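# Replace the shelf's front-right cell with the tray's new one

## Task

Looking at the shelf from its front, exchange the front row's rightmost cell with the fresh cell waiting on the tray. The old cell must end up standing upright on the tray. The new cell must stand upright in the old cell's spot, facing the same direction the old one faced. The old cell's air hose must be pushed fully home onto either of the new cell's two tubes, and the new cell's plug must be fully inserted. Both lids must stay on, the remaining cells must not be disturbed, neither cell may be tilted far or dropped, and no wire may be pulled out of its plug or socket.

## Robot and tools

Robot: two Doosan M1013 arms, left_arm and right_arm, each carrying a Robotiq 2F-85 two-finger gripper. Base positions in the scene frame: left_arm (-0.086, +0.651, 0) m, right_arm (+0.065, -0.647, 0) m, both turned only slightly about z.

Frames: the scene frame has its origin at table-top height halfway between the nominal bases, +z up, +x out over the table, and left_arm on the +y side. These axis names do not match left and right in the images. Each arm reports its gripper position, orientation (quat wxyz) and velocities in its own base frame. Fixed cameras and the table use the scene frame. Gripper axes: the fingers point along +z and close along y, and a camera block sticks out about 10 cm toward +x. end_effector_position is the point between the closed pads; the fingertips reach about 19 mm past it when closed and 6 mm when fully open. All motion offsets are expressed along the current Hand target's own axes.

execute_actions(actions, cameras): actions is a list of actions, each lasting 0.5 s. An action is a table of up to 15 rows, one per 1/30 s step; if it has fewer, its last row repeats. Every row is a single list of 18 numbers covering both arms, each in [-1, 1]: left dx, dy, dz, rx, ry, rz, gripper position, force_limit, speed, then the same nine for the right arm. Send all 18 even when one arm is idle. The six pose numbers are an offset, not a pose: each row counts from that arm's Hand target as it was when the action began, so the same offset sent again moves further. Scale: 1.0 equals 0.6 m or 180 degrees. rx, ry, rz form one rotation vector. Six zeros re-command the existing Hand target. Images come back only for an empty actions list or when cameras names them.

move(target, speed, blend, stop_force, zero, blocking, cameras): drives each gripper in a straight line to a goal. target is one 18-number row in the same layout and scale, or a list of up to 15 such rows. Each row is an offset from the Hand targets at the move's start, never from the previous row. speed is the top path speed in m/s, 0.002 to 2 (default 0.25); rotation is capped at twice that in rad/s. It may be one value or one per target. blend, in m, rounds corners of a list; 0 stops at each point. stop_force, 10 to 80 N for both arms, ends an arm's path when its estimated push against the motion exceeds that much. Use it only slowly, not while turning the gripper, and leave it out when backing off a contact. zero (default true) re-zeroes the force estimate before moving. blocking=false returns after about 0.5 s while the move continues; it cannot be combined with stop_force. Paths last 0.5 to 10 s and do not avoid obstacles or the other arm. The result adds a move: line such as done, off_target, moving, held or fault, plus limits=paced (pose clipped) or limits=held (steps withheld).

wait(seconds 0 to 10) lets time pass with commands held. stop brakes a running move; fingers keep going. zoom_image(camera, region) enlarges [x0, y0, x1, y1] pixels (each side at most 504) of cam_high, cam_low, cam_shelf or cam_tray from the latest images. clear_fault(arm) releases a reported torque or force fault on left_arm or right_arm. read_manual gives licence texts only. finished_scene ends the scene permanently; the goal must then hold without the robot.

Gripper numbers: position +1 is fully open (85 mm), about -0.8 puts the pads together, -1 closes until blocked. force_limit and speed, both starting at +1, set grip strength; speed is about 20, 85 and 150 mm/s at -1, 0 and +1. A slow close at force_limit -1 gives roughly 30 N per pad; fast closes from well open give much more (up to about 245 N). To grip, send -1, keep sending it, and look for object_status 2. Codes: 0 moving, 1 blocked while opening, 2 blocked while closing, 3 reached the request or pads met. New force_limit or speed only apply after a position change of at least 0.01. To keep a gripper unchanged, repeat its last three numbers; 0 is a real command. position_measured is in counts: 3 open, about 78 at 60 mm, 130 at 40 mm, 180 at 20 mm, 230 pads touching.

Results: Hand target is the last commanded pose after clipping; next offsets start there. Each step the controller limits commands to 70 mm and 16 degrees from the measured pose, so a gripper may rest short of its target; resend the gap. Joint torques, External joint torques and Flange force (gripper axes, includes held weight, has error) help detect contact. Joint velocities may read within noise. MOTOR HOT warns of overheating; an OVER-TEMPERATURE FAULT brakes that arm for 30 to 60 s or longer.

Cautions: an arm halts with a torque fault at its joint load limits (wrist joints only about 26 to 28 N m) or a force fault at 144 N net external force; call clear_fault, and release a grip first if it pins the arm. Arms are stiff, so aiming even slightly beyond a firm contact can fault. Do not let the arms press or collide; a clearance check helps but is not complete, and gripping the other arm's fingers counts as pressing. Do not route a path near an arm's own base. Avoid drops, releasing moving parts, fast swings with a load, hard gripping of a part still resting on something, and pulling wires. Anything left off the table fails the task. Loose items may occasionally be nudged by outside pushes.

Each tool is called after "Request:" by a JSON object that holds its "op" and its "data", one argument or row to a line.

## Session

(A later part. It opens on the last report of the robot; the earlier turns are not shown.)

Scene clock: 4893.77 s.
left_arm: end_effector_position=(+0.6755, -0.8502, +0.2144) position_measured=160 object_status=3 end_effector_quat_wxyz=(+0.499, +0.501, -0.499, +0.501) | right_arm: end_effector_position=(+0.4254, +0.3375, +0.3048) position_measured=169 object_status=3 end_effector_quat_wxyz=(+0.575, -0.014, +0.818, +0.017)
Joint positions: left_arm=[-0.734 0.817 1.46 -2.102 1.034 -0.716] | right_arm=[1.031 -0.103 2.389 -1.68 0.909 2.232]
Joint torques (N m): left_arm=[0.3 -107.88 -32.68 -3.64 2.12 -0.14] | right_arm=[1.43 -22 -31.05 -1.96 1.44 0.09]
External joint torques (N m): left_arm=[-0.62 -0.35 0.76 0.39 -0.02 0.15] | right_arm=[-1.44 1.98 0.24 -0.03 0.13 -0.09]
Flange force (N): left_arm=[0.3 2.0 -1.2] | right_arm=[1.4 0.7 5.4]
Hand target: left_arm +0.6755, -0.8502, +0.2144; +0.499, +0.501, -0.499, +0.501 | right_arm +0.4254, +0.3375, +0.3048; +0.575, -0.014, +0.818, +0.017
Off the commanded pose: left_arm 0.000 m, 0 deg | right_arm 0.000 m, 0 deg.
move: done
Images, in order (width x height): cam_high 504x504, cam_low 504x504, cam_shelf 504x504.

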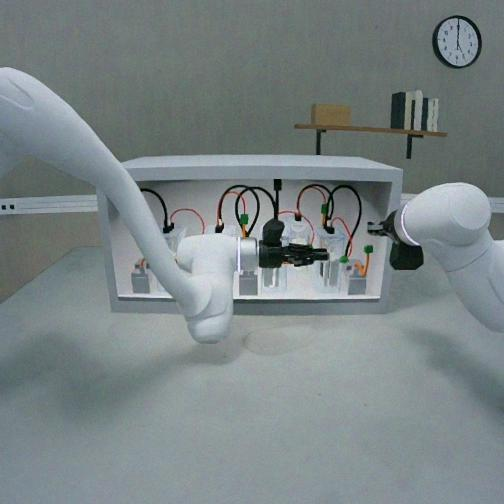

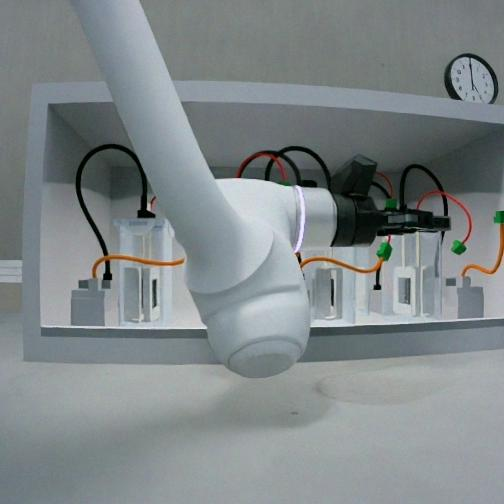

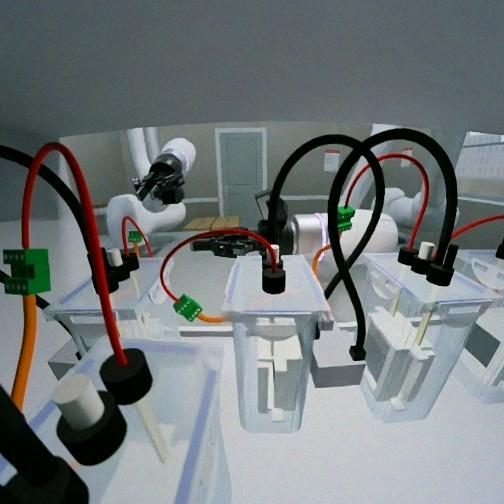

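Request:
{"op": "zoom_image", "data": {
  "camera": "cam_low",
  "region": [446, 234, 474, 262]
}}

Request:
{"op": "zoom_image", "data": {
  "camera": "cam_high",
  "region": [330, 245, 355, 270]
}}

Request:
{"op": "zoom_image", "data": {
  "camera": "cam_low",
  "region": [484, 200, 504, 240]
}}

Request:
{"op": "zoom_image", "data": {
  "camera": "cam_shelf",
  "region": [120, 225, 150, 255]
}}

Request:
{"op": "zoom_image", "data": {
  "camera": "cam_high",
  "region": [360, 240, 380, 260]
}}

Scaled by 18.000 from the camera's 504x504 image, which has a finer 720x720 frame.

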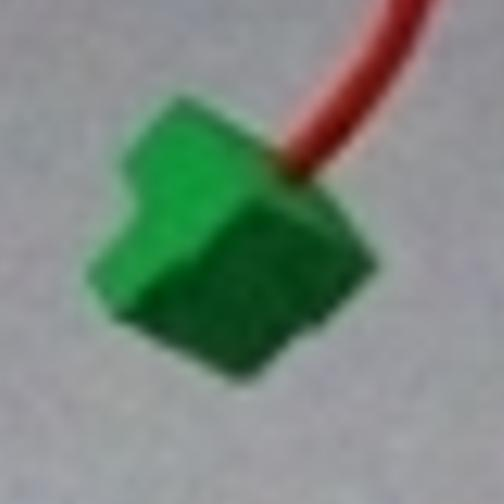

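Scaled by 20.160 from the camera's 504x504 image, which has a finer 720x720 frame.

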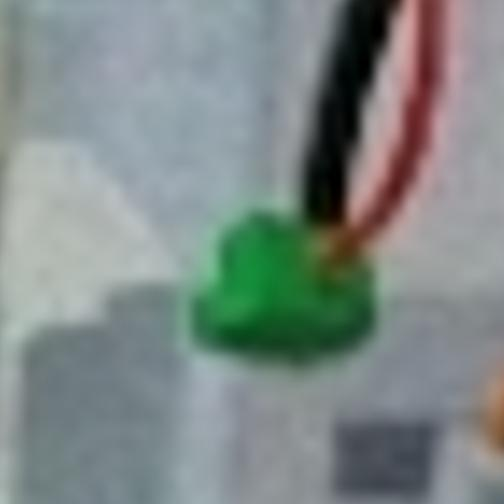

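Scaled by 12.600 from the camera's 504x504 image, which has a finer 720x720 frame.

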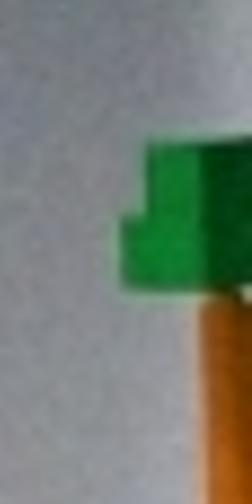

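Scaled by 16.800 from the camera's 504x504 image, which has a finer 720x720 frame.

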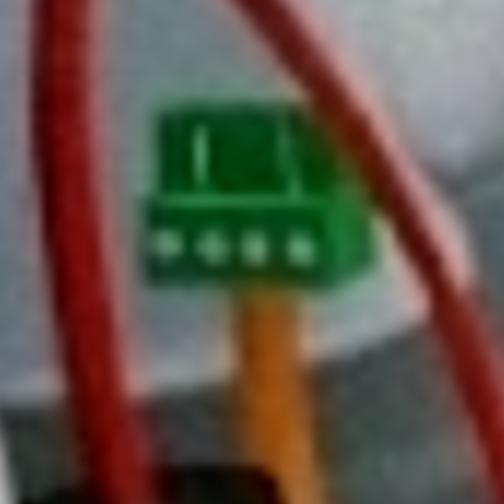

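Scaled by 25.200 from the camera's 504x504 image, which has a finer 720x720 frame.

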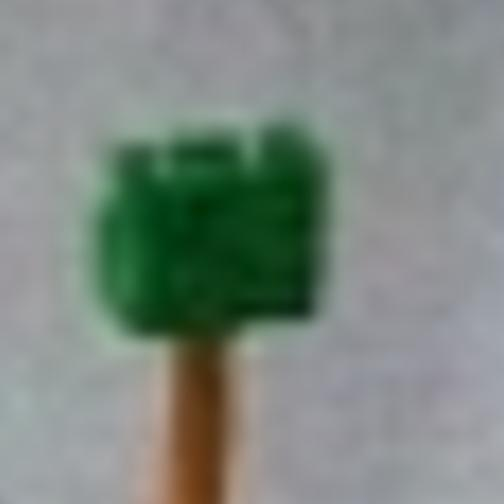

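Request:
{"op": "move", "data": {
  "target": [0,0,0,0,0,0,-0.25,0.8,-1,0,0,-0.25,0,0,0,-0.32,0.9,-1],
  "speed": 0.15
}}

Request:
{"op": "move", "data": {
  "target": [0.0933,0.0583,0.0083,0.1544,-0.3245,0.1845,-0.25,0.8,-1,0,0,0,0,0,0,-0.32,0.9,-1],
  "speed": 0.15,
  "cameras": ["cam_low","cam_shelf","cam_high"]
}}

Scene clock: 5242.50 s.
left_arm: end_effector_position=(+0.6755, -0.8502, +0.2144) position_measured=160 object_status=3 end_effector_quat_wxyz=(+0.499, +0.501, -0.499, +0.501) | right_arm: end_effector_position=(+0.2844, +0.3310, +0.3555) position_measured=169 object_status=3 end_effector_quat_wxyz=(+0.575, -0.014, +0.818, +0.017)
Joint positions: left_arm=[-0.734 0.817 1.46 -2.102 1.034 -0.716] | right_arm=[1.42 -0.253 2.389 -1.371 1.228 2.08]
Joint torques (N m): left_arm=[0.09 -107.62 -32.55 -3.61 2.15 -0.12] | right_arm=[1.45 -9.79 -34.2 -1.39 1.23 0.12]
External joint torques (N m): left_arm=[0.19 -1.47 0.37 0.35 -0.03 0.13] | right_arm=[-1.49 1.77 -0.07 -0.05 0 -0.12]
Flange force (N): left_arm=[1.6 1.7 -2.1] | right_arm=[0.1 2.6 5.4]
Hand target: left_arm +0.6755, -0.8502, +0.2144; +0.499, +0.501, -0.499, +0.501 | right_arm +0.2844, +0.3310, +0.3556; +0.575, -0.014, +0.818, +0.017
Off the commanded pose: left_arm 0.000 m, 0 deg | right_arm 0.000 m, 0 deg.
move: done

Scene clock: 5248.17 s.
left_arm: end_effector_position=(+0.6405, -0.8552, +0.2703) position_measured=160 object_status=3 end_effector_quat_wxyz=(-0.085, +0.619, -0.662, +0.413) | right_arm: end_effector_position=(+0.2844, +0.3310, +0.3556) position_measured=169 object_status=3 end_effector_quat_wxyz=(+0.575, -0.014, +0.818, +0.017)
Joint positions: left_arm=[-1.047 0.587 1.374 -2.376 -0.478 0.027] | right_arm=[1.42 -0.253 2.389 -1.371 1.228 2.08]
Joint torques (N m): left_arm=[-0.03 -97.32 -41.17 -2.51 1.19 -0.13] | right_arm=[0.91 -10.03 -34.46 -1.41 1.14 0.04]
External joint torques (N m): left_arm=[0.1 -1.96 0.47 0.38 0.03 0.08] | right_arm=[-0.87 1.77 0.18 -0.02 0.11 -0.04]
Flange force (N): left_arm=[-2.8 1.4 -3.4] | right_arm=[1.3 2.7 3.4]
Hand target: left_arm +0.6405, -0.8552, +0.2704; -0.085, +0.619, -0.662, +0.413 | right_arm +0.2844, +0.3310, +0.3556; +0.575, -0.014, +0.818, +0.017
Off the commanded pose: left_arm 0.000 m, 0 deg | right_arm 0.000 m, 0 deg.
move: done; limits=paced
Images, in order (width x height): cam_high 504x504, cam_low 504x504, cam_shelf 504x504.

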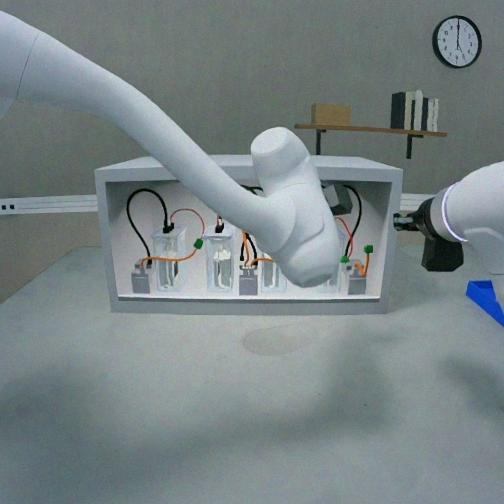

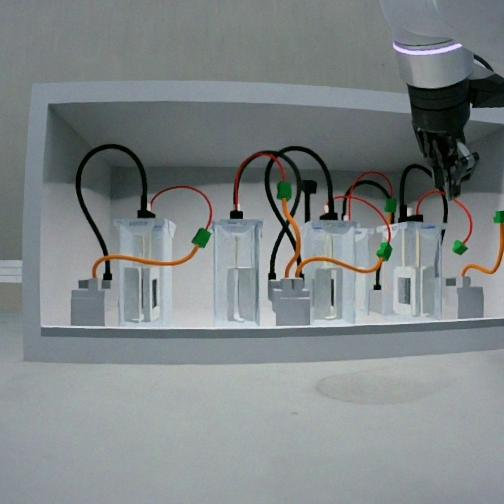

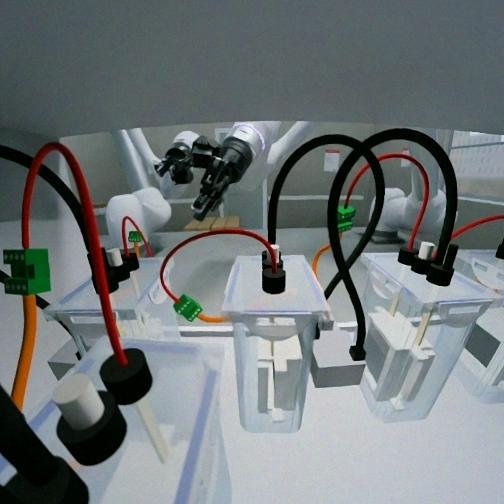

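Request:
{"op": "move", "data": {
  "target": [0.0419,0,0.10,0,0,0,-0.25,0.8,-1,0,0,0,0,0,0,-0.32,0.9,-1],
  "speed": 0.08,
  "cameras": ["cam_low","cam_shelf","cam_high"]
}}

Request:
{"op": "zoom_image", "data": {
  "camera": "cam_low",
  "region": [430, 170, 504, 270]
}}

Request:
{"op": "zoom_image", "data": {
  "camera": "cam_shelf",
  "region": [110, 180, 230, 300]
}}

Request:
{"op": "zoom_image", "data": {
  "camera": "cam_high",
  "region": [310, 190, 390, 290]
}}

Scene clock: 5260.00 s.
left_arm: end_effector_position=(+0.6725, -0.9041, +0.2418) position_measured=160 object_status=3 end_effector_quat_wxyz=(-0.085, +0.619, -0.662, +0.413) | right_arm: end_effector_position=(+0.2844, +0.3310, +0.3556) position_measured=169 object_status=3 end_effector_quat_wxyz=(+0.575, -0.014, +0.818, +0.017)
Joint positions: left_arm=[-1.043 0.696 1.243 -2.408 -0.492 0.065] | right_arm=[1.42 -0.253 2.389 -1.371 1.228 2.08]
Joint torques (N m): left_arm=[-0.26 -107.8 -41.72 -2.55 1.31 -0.19] | right_arm=[1.69 -10.18 -34.41 -1.41 1.16 0.13]
External joint torques (N m): left_arm=[0.12 -1.26 0.54 0.29 -0.03 0.14] | right_arm=[-1.67 1.89 0.12 -0.01 0.08 -0.13]
Flange force (N): left_arm=[-2.3 1.0 -2.7] | right_arm=[0.3 2.5 5.8]
Hand target: left_arm +0.6725, -0.9041, +0.2417; -0.085, +0.619, -0.662, +0.413 | right_arm +0.2844, +0.3310, +0.3556; +0.575, -0.014, +0.818, +0.017
Off the commanded pose: left_arm 0.000 m, 0 deg | right_arm 0.000 m, 0 deg.
move: done
Images, in order (width x height): cam_high 504x504, cam_low 504x504, cam_shelf 504x504.

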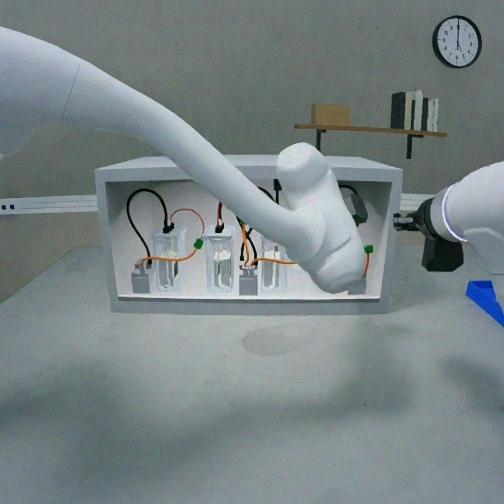

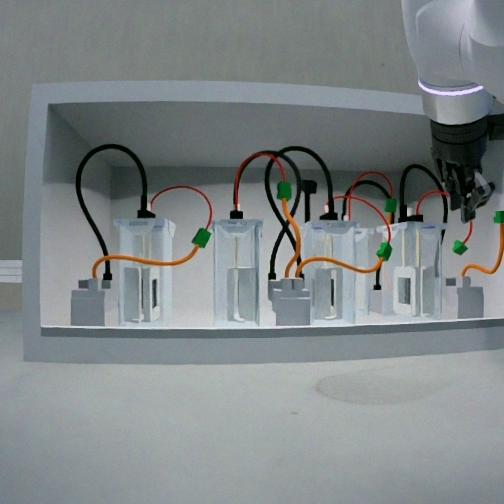

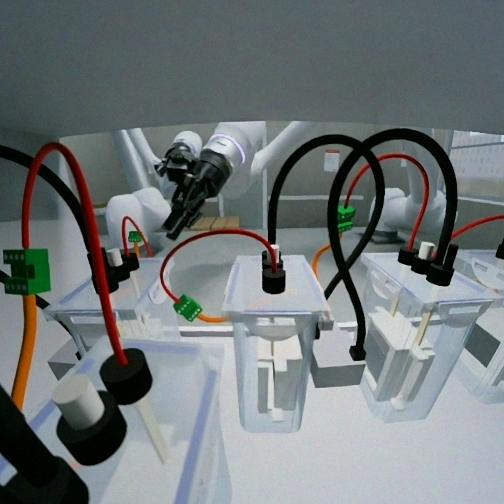

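Scaled by 5.040 from the camera's 504x504 image, which has a finer 720x720 frame.

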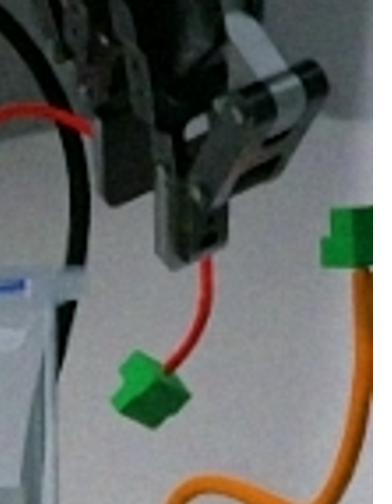

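Scaled by 4.200 from the camera's 504x504 image, which has a finer 720x720 frame.

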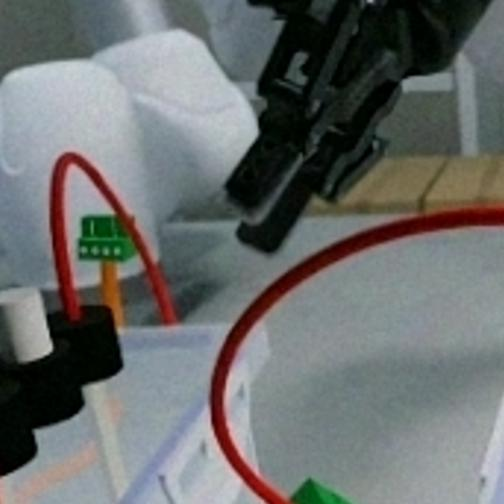

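Scaled by 5.040 from the camera's 504x504 image, which has a finer 720x720 frame.

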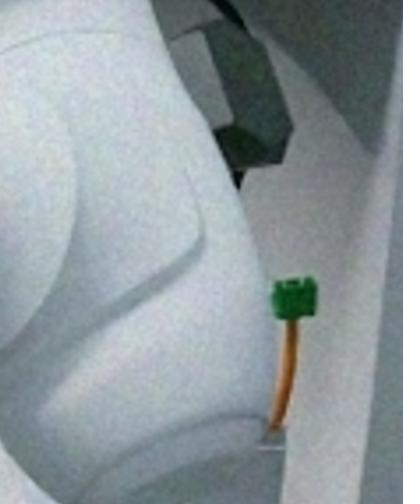

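Request:
{"op": "move", "data": {
  "target": [0.0035,0.0032,0.0833,0,0,0,-0.25,0.8,-1,0,0,0,0,0,0,-0.32,0.9,-1],
  "speed": 0.05,
  "cameras": ["cam_low","cam_shelf","cam_high"]
}}

Request:
{"op": "zoom_image", "data": {
  "camera": "cam_low",
  "region": [434, 190, 494, 270]
}}

Request:
{"op": "zoom_image", "data": {
  "camera": "cam_shelf",
  "region": [100, 200, 200, 300]
}}

Request:
{"op": "zoom_image", "data": {
  "camera": "cam_high",
  "region": [310, 190, 390, 290]
}}

Scene clock: 5287.47 s.
left_arm: end_effector_position=(+0.7018, -0.9283, +0.2092) position_measured=160 object_status=3 end_effector_quat_wxyz=(-0.085, +0.619, -0.662, +0.413) | right_arm: end_effector_position=(+0.2844, +0.3310, +0.3556) position_measured=169 object_status=3 end_effector_quat_wxyz=(+0.575, -0.014, +0.818, +0.017)
Joint positions: left_arm=[-1.029 0.774 1.164 -2.422 -0.484 0.086] | right_arm=[1.42 -0.253 2.389 -1.371 1.228 2.08]
Joint torques (N m): left_arm=[0.07 -113.36 -41.57 -2.56 1.32 -0.2] | right_arm=[1.32 -10.63 -34.32 -1.45 1.22 0.11]
External joint torques (N m): left_arm=[-0.01 -1.14 0.62 0.26 -0.01 0.16] | right_arm=[-1.32 2.62 0.06 0.03 0.01 -0.11]
Flange force (N): left_arm=[-2.4 1.2 -2.8] | right_arm=[1.4 4.2 5.3]
Hand target: left_arm +0.7018, -0.9283, +0.2091; -0.085, +0.619, -0.662, +0.413 | right_arm +0.2844, +0.3310, +0.3556; +0.575, -0.014, +0.818, +0.017
Off the commanded pose: left_arm 0.000 m, 0 deg | right_arm 0.000 m, 0 deg.
move: done
Images, in order (width x height): cam_high 504x504, cam_low 504x504, cam_shelf 504x504.

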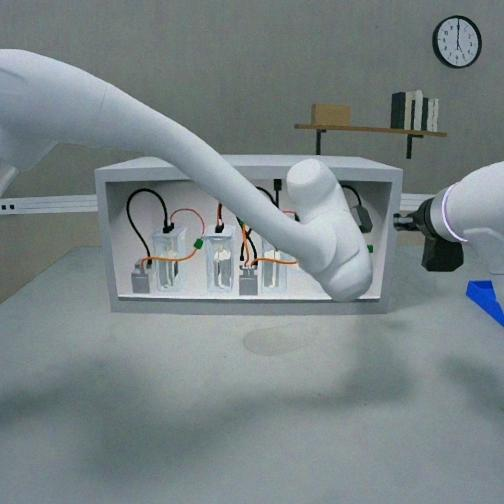

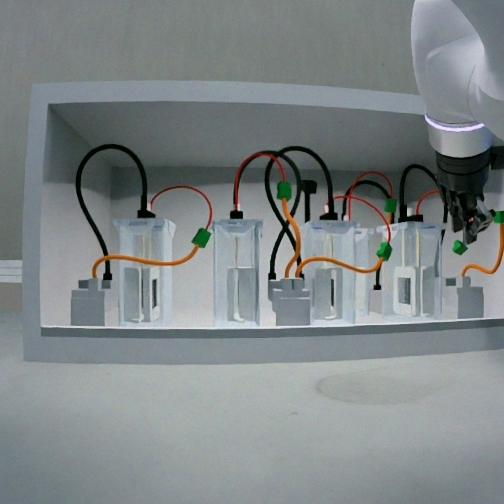

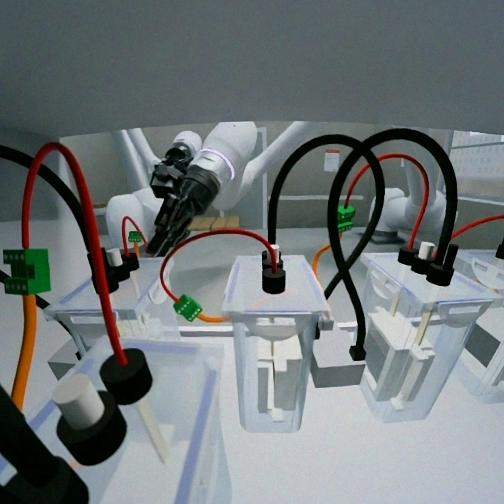

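Scaled by 6.300 from the camera's 504x504 image, which has a finer 720x720 frame.

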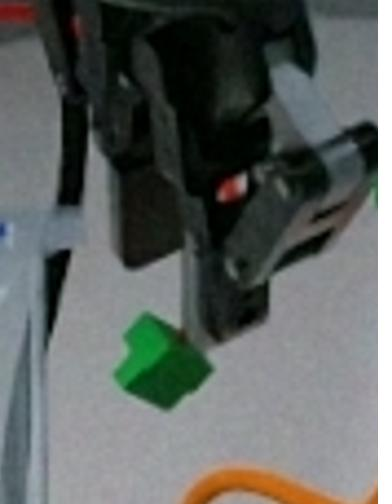

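Scaled by 5.040 from the camera's 504x504 image, which has a finer 720x720 frame.

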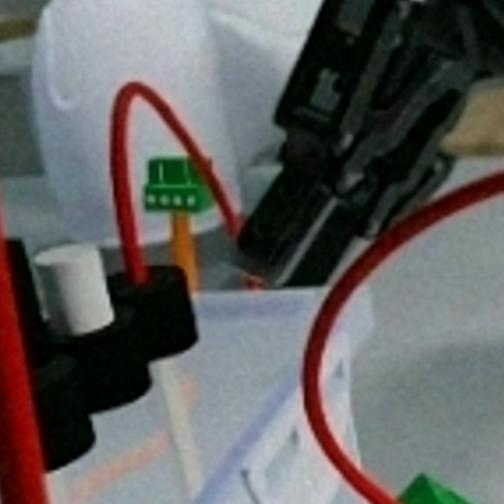

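Scaled by 5.040 from the camera's 504x504 image, which has a finer 720x720 frame.

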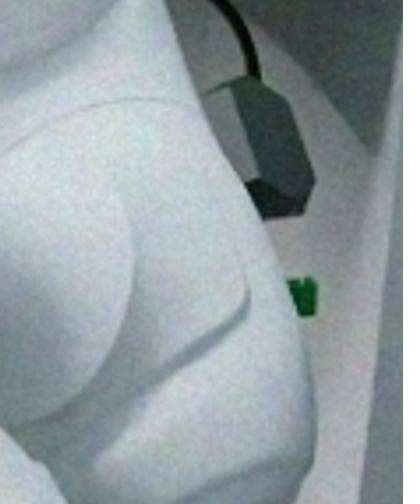

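Request:
{"op": "move", "data": {
  "target": [0,0,0.0327,0,0,0,-0.25,0.8,-1,0,0,0,0,0,0,-0.32,0.9,-1],
  "speed": 0.03,
  "cameras": ["cam_low","cam_shelf","cam_high"]
}}

Request:
{"op": "zoom_image", "data": {
  "camera": "cam_low",
  "region": [434, 210, 484, 270]
}}

Request:
{"op": "zoom_image", "data": {
  "camera": "cam_shelf",
  "region": [120, 200, 180, 260]
}}

Scene clock: 5304.47 s.
left_arm: end_effector_position=(+0.7140, -0.9370, +0.1965) position_measured=160 object_status=3 end_effector_quat_wxyz=(-0.085, +0.619, -0.662, +0.413) | right_arm: end_effector_position=(+0.2844, +0.3310, +0.3556) position_measured=169 object_status=3 end_effector_quat_wxyz=(+0.575, -0.014, +0.818, +0.017)
Joint positions: left_arm=[-1.023 0.805 1.131 -2.43 -0.482 0.098] | right_arm=[1.42 -0.253 2.389 -1.371 1.228 2.08]
Joint torques (N m): left_arm=[0.28 -115.98 -42 -2.74 1.32 -0.17] | right_arm=[0.92 -10.02 -34.33 -1.36 1.15 -0.04]
External joint torques (N m): left_arm=[-0.4 -1.21 0.89 0.4 0.02 0.12] | right_arm=[-0.94 1.95 0.06 -0.06 0.09 0.04]
Flange force (N): left_arm=[-3.0 2.4 -3.7] | right_arm=[1.5 3.3 3.8]
Hand target: left_arm +0.7140, -0.9370, +0.1965; -0.085, +0.619, -0.662, +0.413 | right_arm +0.2844, +0.3310, +0.3556; +0.575, -0.014, +0.818, +0.017
Off the commanded pose: left_arm 0.000 m, 0 deg | right_arm 0.000 m, 0 deg.
move: done
Images, in order (width x height): cam_high 504x504, cam_low 504x504, cam_shelf 504x504.

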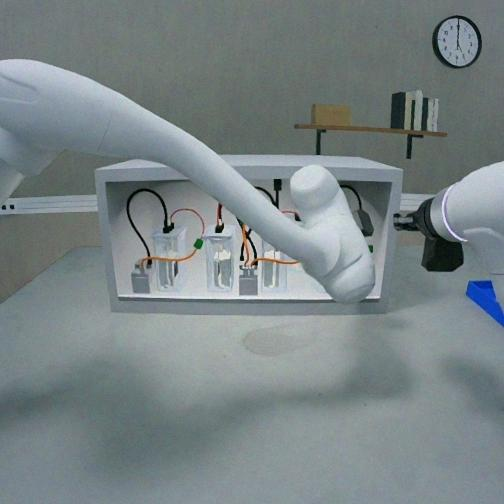

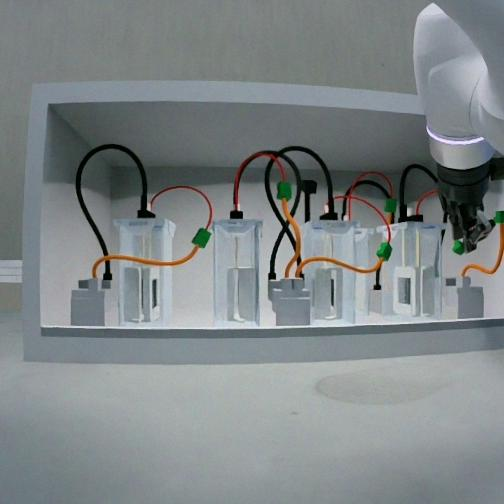

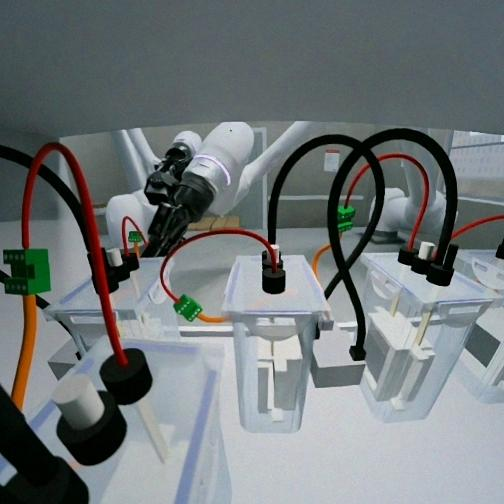

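Scaled by 8.400 from the camera's 504x504 image, which has a finer 720x720 frame.

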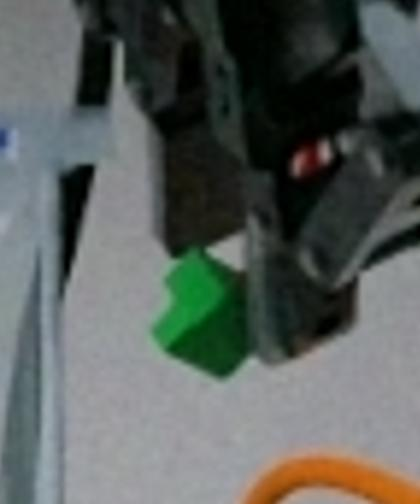

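Scaled by 8.400 from the camera's 504x504 image, which has a finer 720x720 frame.

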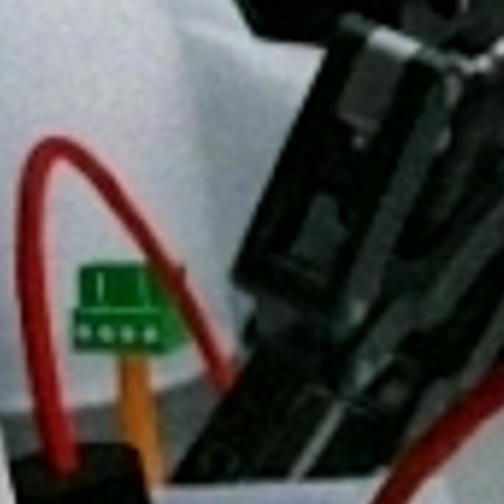

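Request:
{"op": "move", "data": {
  "target": [-0.0067,0,0.004,0,0,0,-0.25,0.8,-1,0,0,0,0,0,0,-0.32,0.9,-1],
  "speed": 0.03
}}

Request:
{"op": "execute_actions", "data": {
  "actions": [
    [[0,0,0,0,0,0,-1,0.3,-1,0,0,0,0,0,0,-0.32,0.9,-1]],
    [[0,0,0,0,0,0,-1,0.3,-1,0,0,0,0,0,0,-0.32,0.9,-1]]
  ],
  "cameras": ["cam_low","cam_shelf"]
}}

Request:
{"op": "zoom_image", "data": {
  "camera": "cam_low",
  "region": [434, 210, 484, 270]
}}

Request:
{"op": "zoom_image", "data": {
  "camera": "cam_shelf",
  "region": [120, 200, 180, 260]
}}

Scene clock: 5326.60 s.
left_arm: end_effector_position=(+0.7164, -0.9345, +0.1933) position_measured=160 object_status=3 end_effector_quat_wxyz=(-0.085, +0.619, -0.662, +0.413) | right_arm: end_effector_position=(+0.2844, +0.3310, +0.3556) position_measured=169 object_status=3 end_effector_quat_wxyz=(+0.575, -0.014, +0.818, +0.017)
Joint positions: left_arm=[-1.02 0.806 1.136 -2.427 -0.475 0.095] | right_arm=[1.42 -0.253 2.389 -1.371 1.228 2.08]
Joint torques (N m): left_arm=[0.12 -115.82 -41.74 -2.71 1.36 -0.18] | right_arm=[0.94 -10.15 -34.27 -1.36 1.22 0.08]
External joint torques (N m): left_arm=[-0.3 -1.85 0.54 0.36 -0.01 0.13] | right_arm=[-0.94 1.92 -0.02 -0.06 0.02 -0.08]
Flange force (N): left_arm=[-2.7 1.7 -4.1] | right_arm=[1.0 3.2 3.9]
Hand target: left_arm +0.7164, -0.9345, +0.1933; -0.085, +0.619, -0.662, +0.413 | right_arm +0.2844, +0.3310, +0.3556; +0.575, -0.014, +0.818, +0.017
Off the commanded pose: left_arm 0.000 m, 0 deg | right_arm 0.000 m, 0 deg.
move: done

Scene clock: 5327.80 s.
left_arm: end_effector_position=(+0.7164, -0.9345, +0.1933) position_measured=196 object_status=0 end_effector_quat_wxyz=(-0.085, +0.619, -0.662, +0.413) | right_arm: end_effector_position=(+0.2844, +0.3310, +0.3556) position_measured=169 object_status=3 end_effector_quat_wxyz=(+0.575, -0.014, +0.818, +0.017)
Joint positions: left_arm=[-1.02 0.806 1.136 -2.427 -0.475 0.095] | right_arm=[1.42 -0.253 2.389 -1.371 1.228 2.08]
Joint torques (N m): left_arm=[0.34 -115.84 -41.59 -2.65 1.39 -0.15] | right_arm=[1.01 -10.08 -34.4 -1.41 1.21 0.06]
External joint torques (N m): left_arm=[-0.42 -2.23 0.21 0.29 -0.03 0.1] | right_arm=[-1.01 1.93 0.11 -0.01 0.03 -0.06]
External joint torques at the end of the 1st action: left_arm=[-0.44 -0.43 0.95 0.35 -0.01 0.12] | right_arm=[-1.7 2.07 0.2 -0.03 0 -0.08]
Flange force (N): left_arm=[-2.1 1.3 -4.1] | right_arm=[1.2 3.0 4.0]
Flange force at the end of the 1st action (N): left_arm=[-2.4 2.2 -2.6] | right_arm=[0.7 2.7 6.3]
Hand target: left_arm +0.7164, -0.9345, +0.1933; -0.085, +0.619, -0.662, +0.413 | right_arm +0.2844, +0.3310, +0.3556; +0.575, -0.014, +0.818, +0.017
Off the commanded pose: left_arm 0.000 m, 0 deg | right_arm 0.000 m, 0 deg.
Images, in order (width x height): cam_low 504x504, cam_shelf 504x504.

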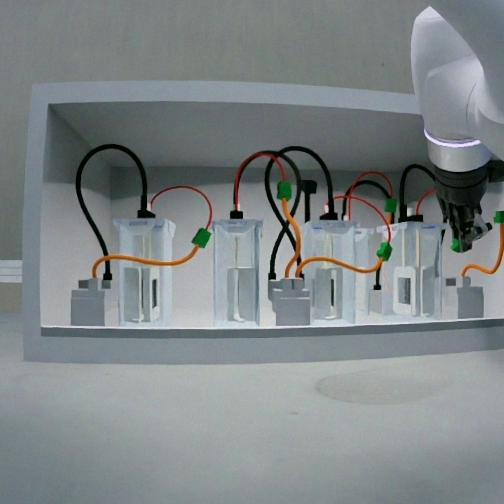

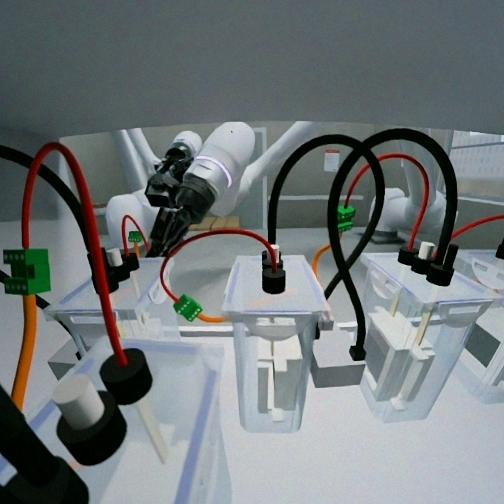

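Scaled by 8.400 from the camera's 504x504 image, which has a finer 720x720 frame.

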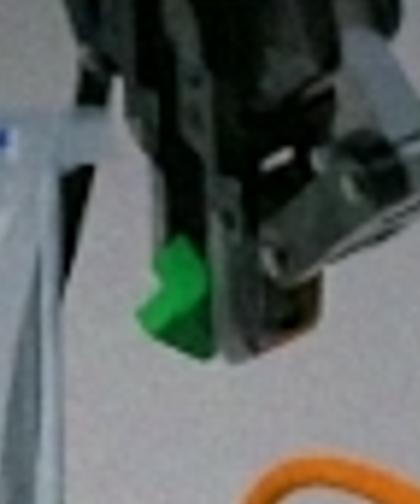

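Scaled by 8.400 from the camera's 504x504 image, which has a finer 720x720 frame.

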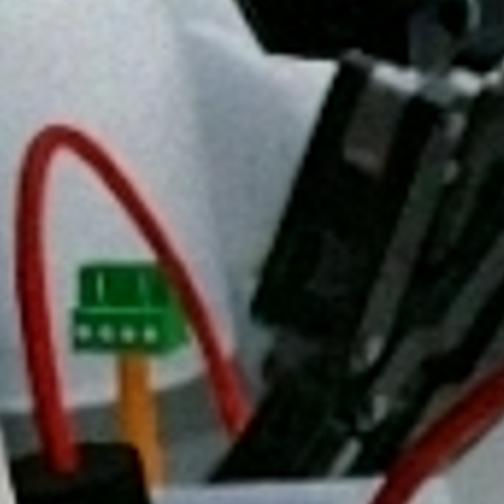

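Request:
{"op": "move", "data": {
  "target": [0.1025,-0.0675,-0.1522,0,0,0,-1,0.3,-1,0,0,0,0,0,0,-0.32,0.9,-1],
  "speed": 0.06,
  "cameras": ["cam_low","cam_shelf","cam_high"]
}}

Request:
{"op": "zoom_image", "data": {
  "camera": "cam_low",
  "region": [430, 120, 504, 200]
}}

Request:
{"op": "zoom_image", "data": {
  "camera": "cam_shelf",
  "region": [100, 160, 180, 240]
}}

Request:
{"op": "zoom_image", "data": {
  "camera": "cam_high",
  "region": [310, 160, 390, 240]
}}

Scene clock: 5345.73 s.
left_arm: end_effector_position=(+0.6894, -0.9412, +0.2673) position_measured=196 object_status=2 end_effector_quat_wxyz=(-0.085, +0.619, -0.662, +0.413) | right_arm: end_effector_position=(+0.2844, +0.3310, +0.3556) position_measured=169 object_status=3 end_effector_quat_wxyz=(+0.575, -0.014, +0.818, +0.017)
Joint positions: left_arm=[-1.047 0.749 1.101 -2.501 -0.564 0.171] | right_arm=[1.42 -0.253 2.389 -1.371 1.228 2.08]
Joint torques (N m): left_arm=[0.71 -113.46 -44.57 -2.8 1.59 -0.13] | right_arm=[0.85 -10.55 -34.47 -1.33 1.15 0.09]
External joint torques (N m): left_arm=[-0.42 -1.25 1.86 0.25 -0.13 0.08] | right_arm=[-0.86 2.56 0.19 -0.1 0.08 -0.09]
Flange force (N): left_arm=[-5.2 3.7 -5.1] | right_arm=[2.1 4.3 4.0]
Hand target: left_arm +0.6895, -0.9412, +0.2671; -0.085, +0.619, -0.662, +0.413 (not the last commanded pose) | right_arm +0.2844, +0.3310, +0.3556; +0.575, -0.014, +0.818, +0.017
Off the commanded pose: left_arm 0.038 m, 0 deg | right_arm 0.000 m, 0 deg.
move: held (left_arm; a check stopped the path); limits=held
pose unreachable (left arm): on one or more control steps of this call, first in action 0 (counted from 0), this arm could not follow its commanded pose, so it was not sent that pose on those steps. It may still have moved: this result reports where it is.
cause: moving toward the commanded pose would bring a part of the arm too close to another arm (a part of this arm just beyond joint 4 (forearm roll) and the right arm's gripper, 7 mm apart when this arm was first held).
Images, in order (width x height): cam_high 504x504, cam_low 504x504, cam_shelf 504x504.

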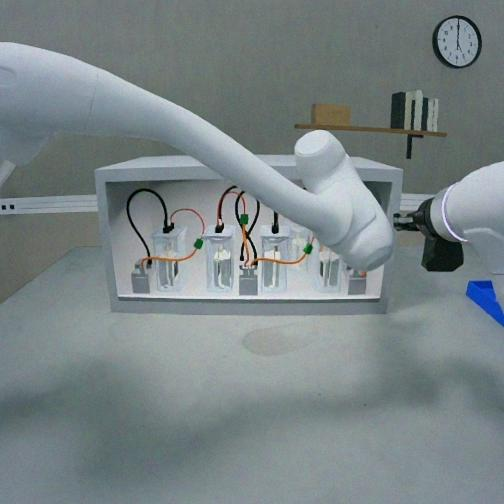

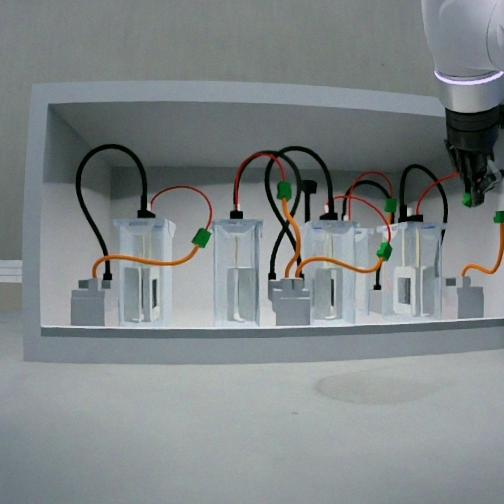

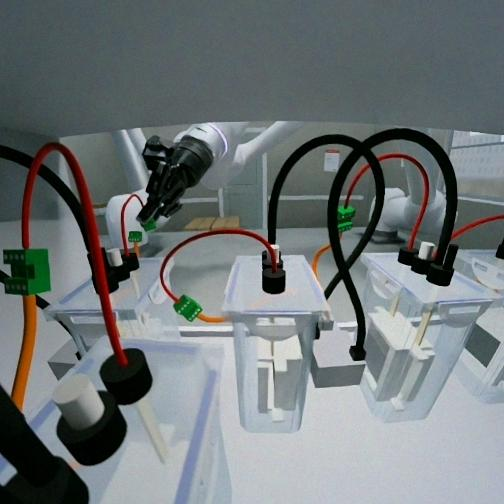

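Scaled by 6.300 from the camera's 504x504 image, which has a finer 720x720 frame.

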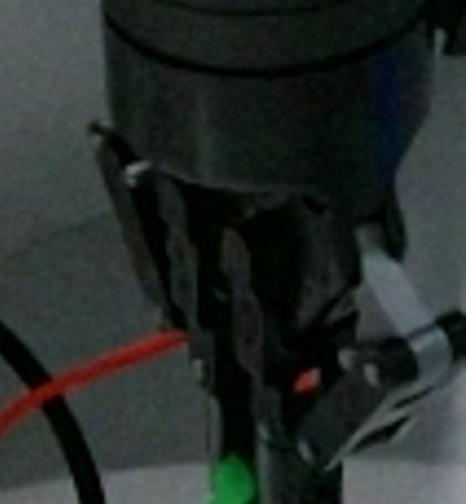

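Scaled by 6.300 from the camera's 504x504 image, which has a finer 720x720 frame.

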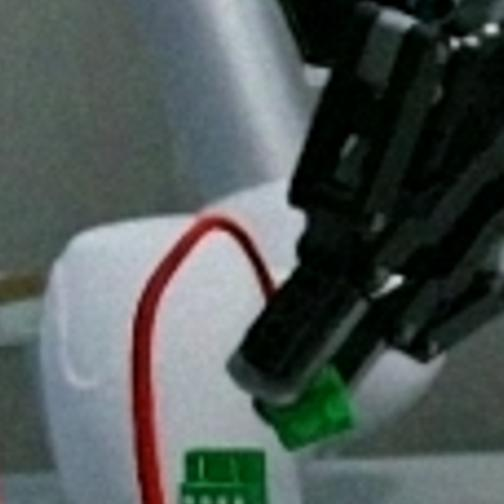

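Scaled by 6.300 from the camera's 504x504 image, which has a finer 720x720 frame.

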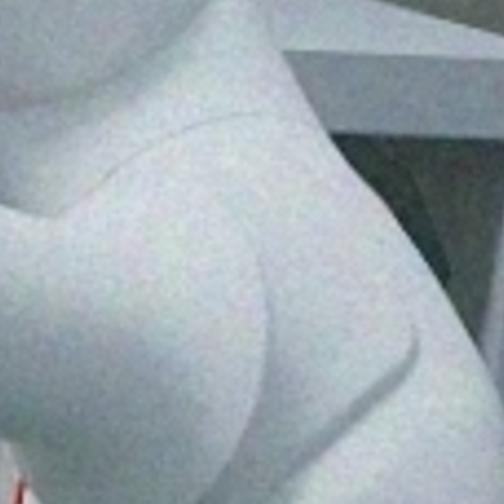

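Request:
{"op": "move", "data": {
  "target": [0,0,0,0,0,0,-1,0.3,-1,0,-0.2,-0.02,0,0,0,-0.32,0.9,-1],
  "speed": 0.15
}}

Scene clock: 5353.80 s.
left_arm: end_effector_position=(+0.6895, -0.9412, +0.2671) position_measured=196 object_status=2 end_effector_quat_wxyz=(-0.085, +0.619, -0.662, +0.413) | right_arm: end_effector_position=(+0.2781, +0.2106, +0.3581) position_measured=169 object_status=3 end_effector_quat_wxyz=(+0.575, -0.014, +0.818, +0.017)
Joint positions: left_arm=[-1.047 0.749 1.101 -2.501 -0.563 0.171] | right_arm=[1.36 -0.53 2.528 -1.345 1.205 1.924]
Joint torques (N m): left_arm=[-0.02 -113.48 -43.25 -2.89 1.55 -0.18] | right_arm=[1.21 11.96 -37.61 -1.38 0.74 0.09]
External joint torques (N m): left_arm=[-0.03 -0.32 0.84 0.35 -0.09 0.13] | right_arm=[-1.26 3.6 -0.16 -0.02 0.12 -0.09]
Flange force (N): left_arm=[-2.3 1.7 -1.9] | right_arm=[0.0 0.0 0.0]
Hand target: left_arm +0.6895, -0.9412, +0.2671; -0.085, +0.619, -0.662, +0.413 | right_arm +0.2781, +0.2106, +0.3581; +0.575, -0.014, +0.818, +0.017
Off the commanded pose: left_arm 0.000 m, 0 deg | right_arm 0.000 m, 0 deg.
move: done

Request:
{"op": "move", "data": {
  "target": [
    [0.008,-0.0497,-0.0945,0,0,0,-1,0.3,-1,0,0,0,0,0,0,-0.32,0.9,-1],
    [0.008,-0.0497,-0.0945,-0.1997,0.1142,-0.1166,-1,0.3,-1,0,0,0,0,0,0,-0.32,0.9,-1]
  ],
  "speed": 0.08,
  "cameras": ["cam_low","cam_shelf","cam_high"]
}}

Request:
{"op": "zoom_image", "data": {
  "camera": "cam_low",
  "region": [430, 100, 504, 200]
}}

Request:
{"op": "zoom_image", "data": {
  "camera": "cam_shelf",
  "region": [100, 160, 180, 240]
}}

Request:
{"op": "zoom_image", "data": {
  "camera": "cam_high",
  "region": [310, 160, 390, 260]
}}

Scene clock: 5384.37 s.
left_arm: end_effector_position=(+0.6754, -0.9171, +0.3250) position_measured=196 object_status=2 end_effector_quat_wxyz=(+0.300, +0.641, -0.639, +0.301) | right_arm: end_effector_position=(+0.2781, +0.2106, +0.3581) position_measured=169 object_status=3 end_effector_quat_wxyz=(+0.575, -0.014, +0.818, +0.017)
Joint positions: left_arm=[-0.836 0.741 1.011 -3.917 -0.826 1.107] | right_arm=[1.36 -0.53 2.528 -1.345 1.205 1.924]
Joint torques (N m): left_arm=[0.15 -114.39 -45.22 -4.98 0.96 -0.2] | right_arm=[1.18 12.42 -37.97 -1.35 0.83 0.07]
External joint torques (N m): left_arm=[0.03 -0.73 0.92 0.47 0.03 0.2] | right_arm=[-1.24 3.12 0.21 -0.06 0.03 -0.07]
Flange force (N): left_arm=[-2.5 3.0 -1.9] | right_arm=[0.0 0.0 0.0]
Hand target: left_arm +0.6754, -0.9171, +0.3250; +0.300, +0.641, -0.639, +0.301 | right_arm +0.2781, +0.2106, +0.3581; +0.575, -0.014, +0.818, +0.017
Off the commanded pose: left_arm 0.000 m, 0 deg | right_arm 0.000 m, 0 deg.
move: done
Images, in order (width x height): cam_high 504x504, cam_low 504x504, cam_shelf 504x504.

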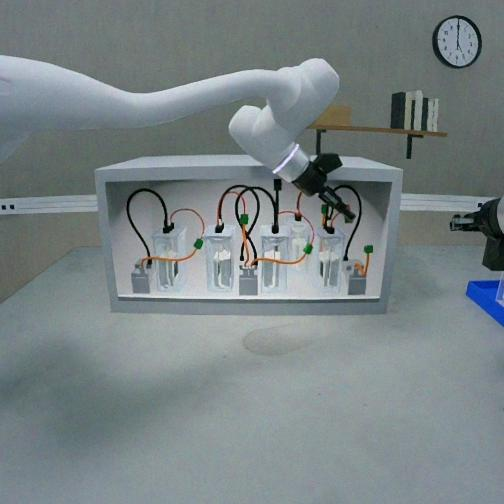

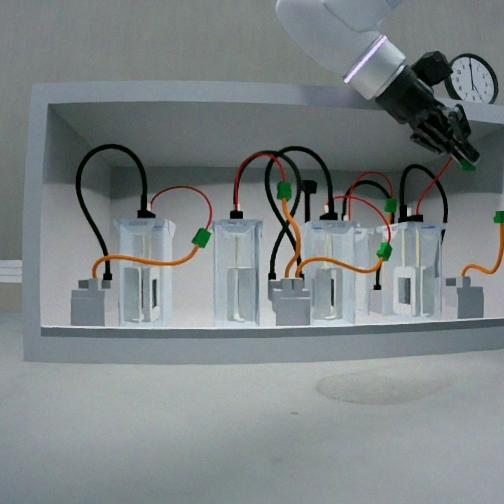

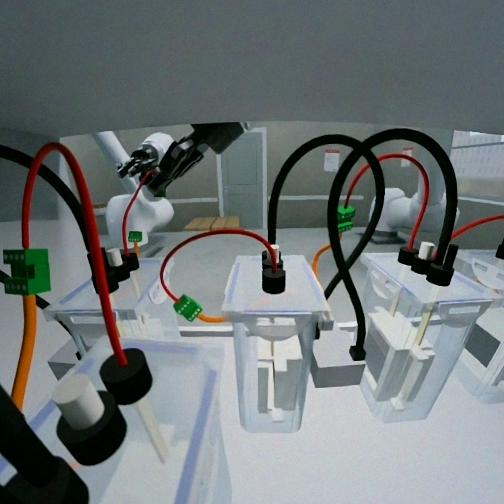

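Scaled by 5.040 from the camera's 504x504 image, which has a finer 720x720 frame.

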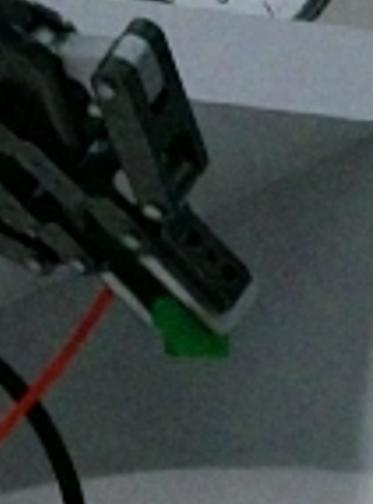

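Scaled by 6.300 from the camera's 504x504 image, which has a finer 720x720 frame.

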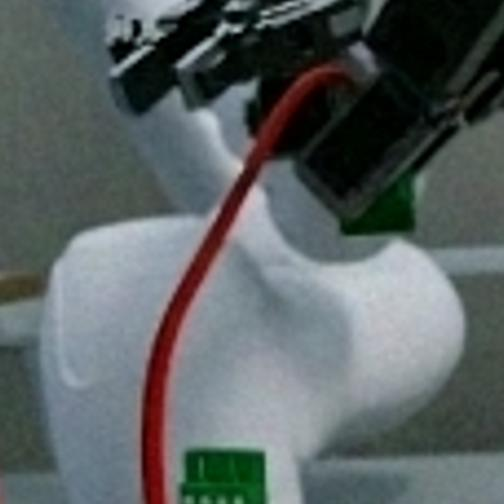

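Scaled by 5.040 from the camera's 504x504 image, which has a finer 720x720 frame.

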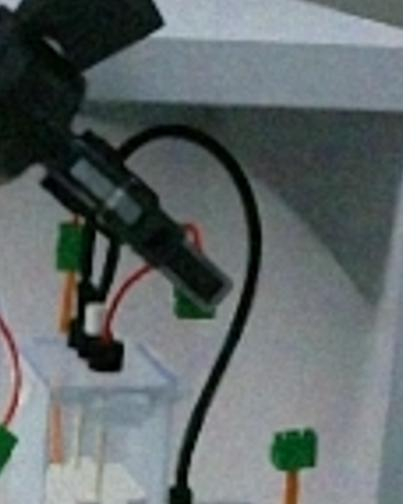

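Request:
{"op": "zoom_image", "data": {
  "camera": "cam_low",
  "region": [450, 145, 490, 185]
}}

Request:
{"op": "zoom_image", "data": {
  "camera": "cam_shelf",
  "region": [140, 165, 180, 205]
}}

Request:
{"op": "zoom_image", "data": {
  "camera": "cam_high",
  "region": [335, 195, 365, 230]
}}

Scaled by 12.600 from the camera's 504x504 image, which has a finer 720x720 frame.

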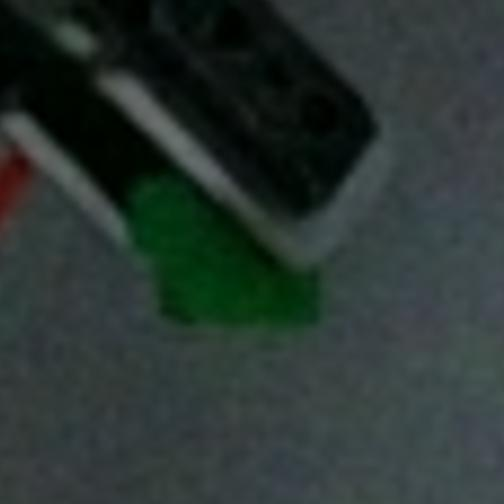

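Scaled by 12.600 from the camera's 504x504 image, which has a finer 720x720 frame.

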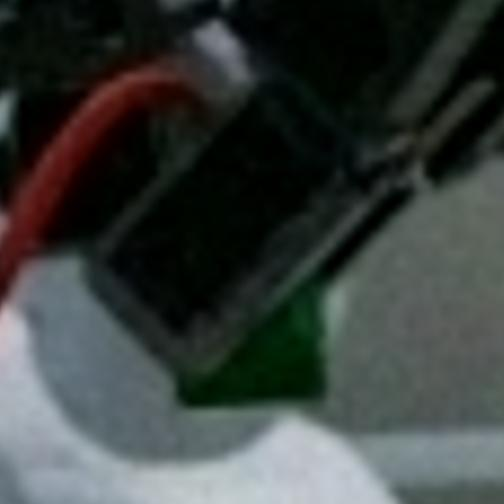

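Scaled by 14.400 from the camera's 504x504 image, which has a finer 720x720 frame.

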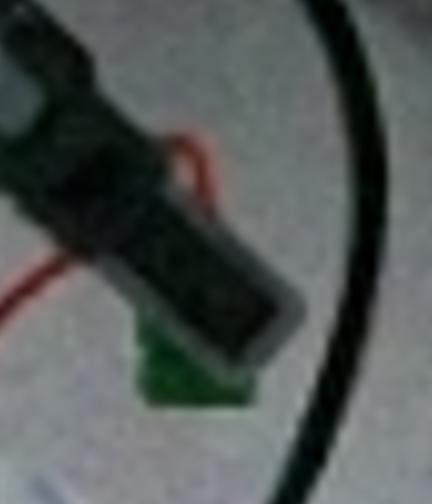

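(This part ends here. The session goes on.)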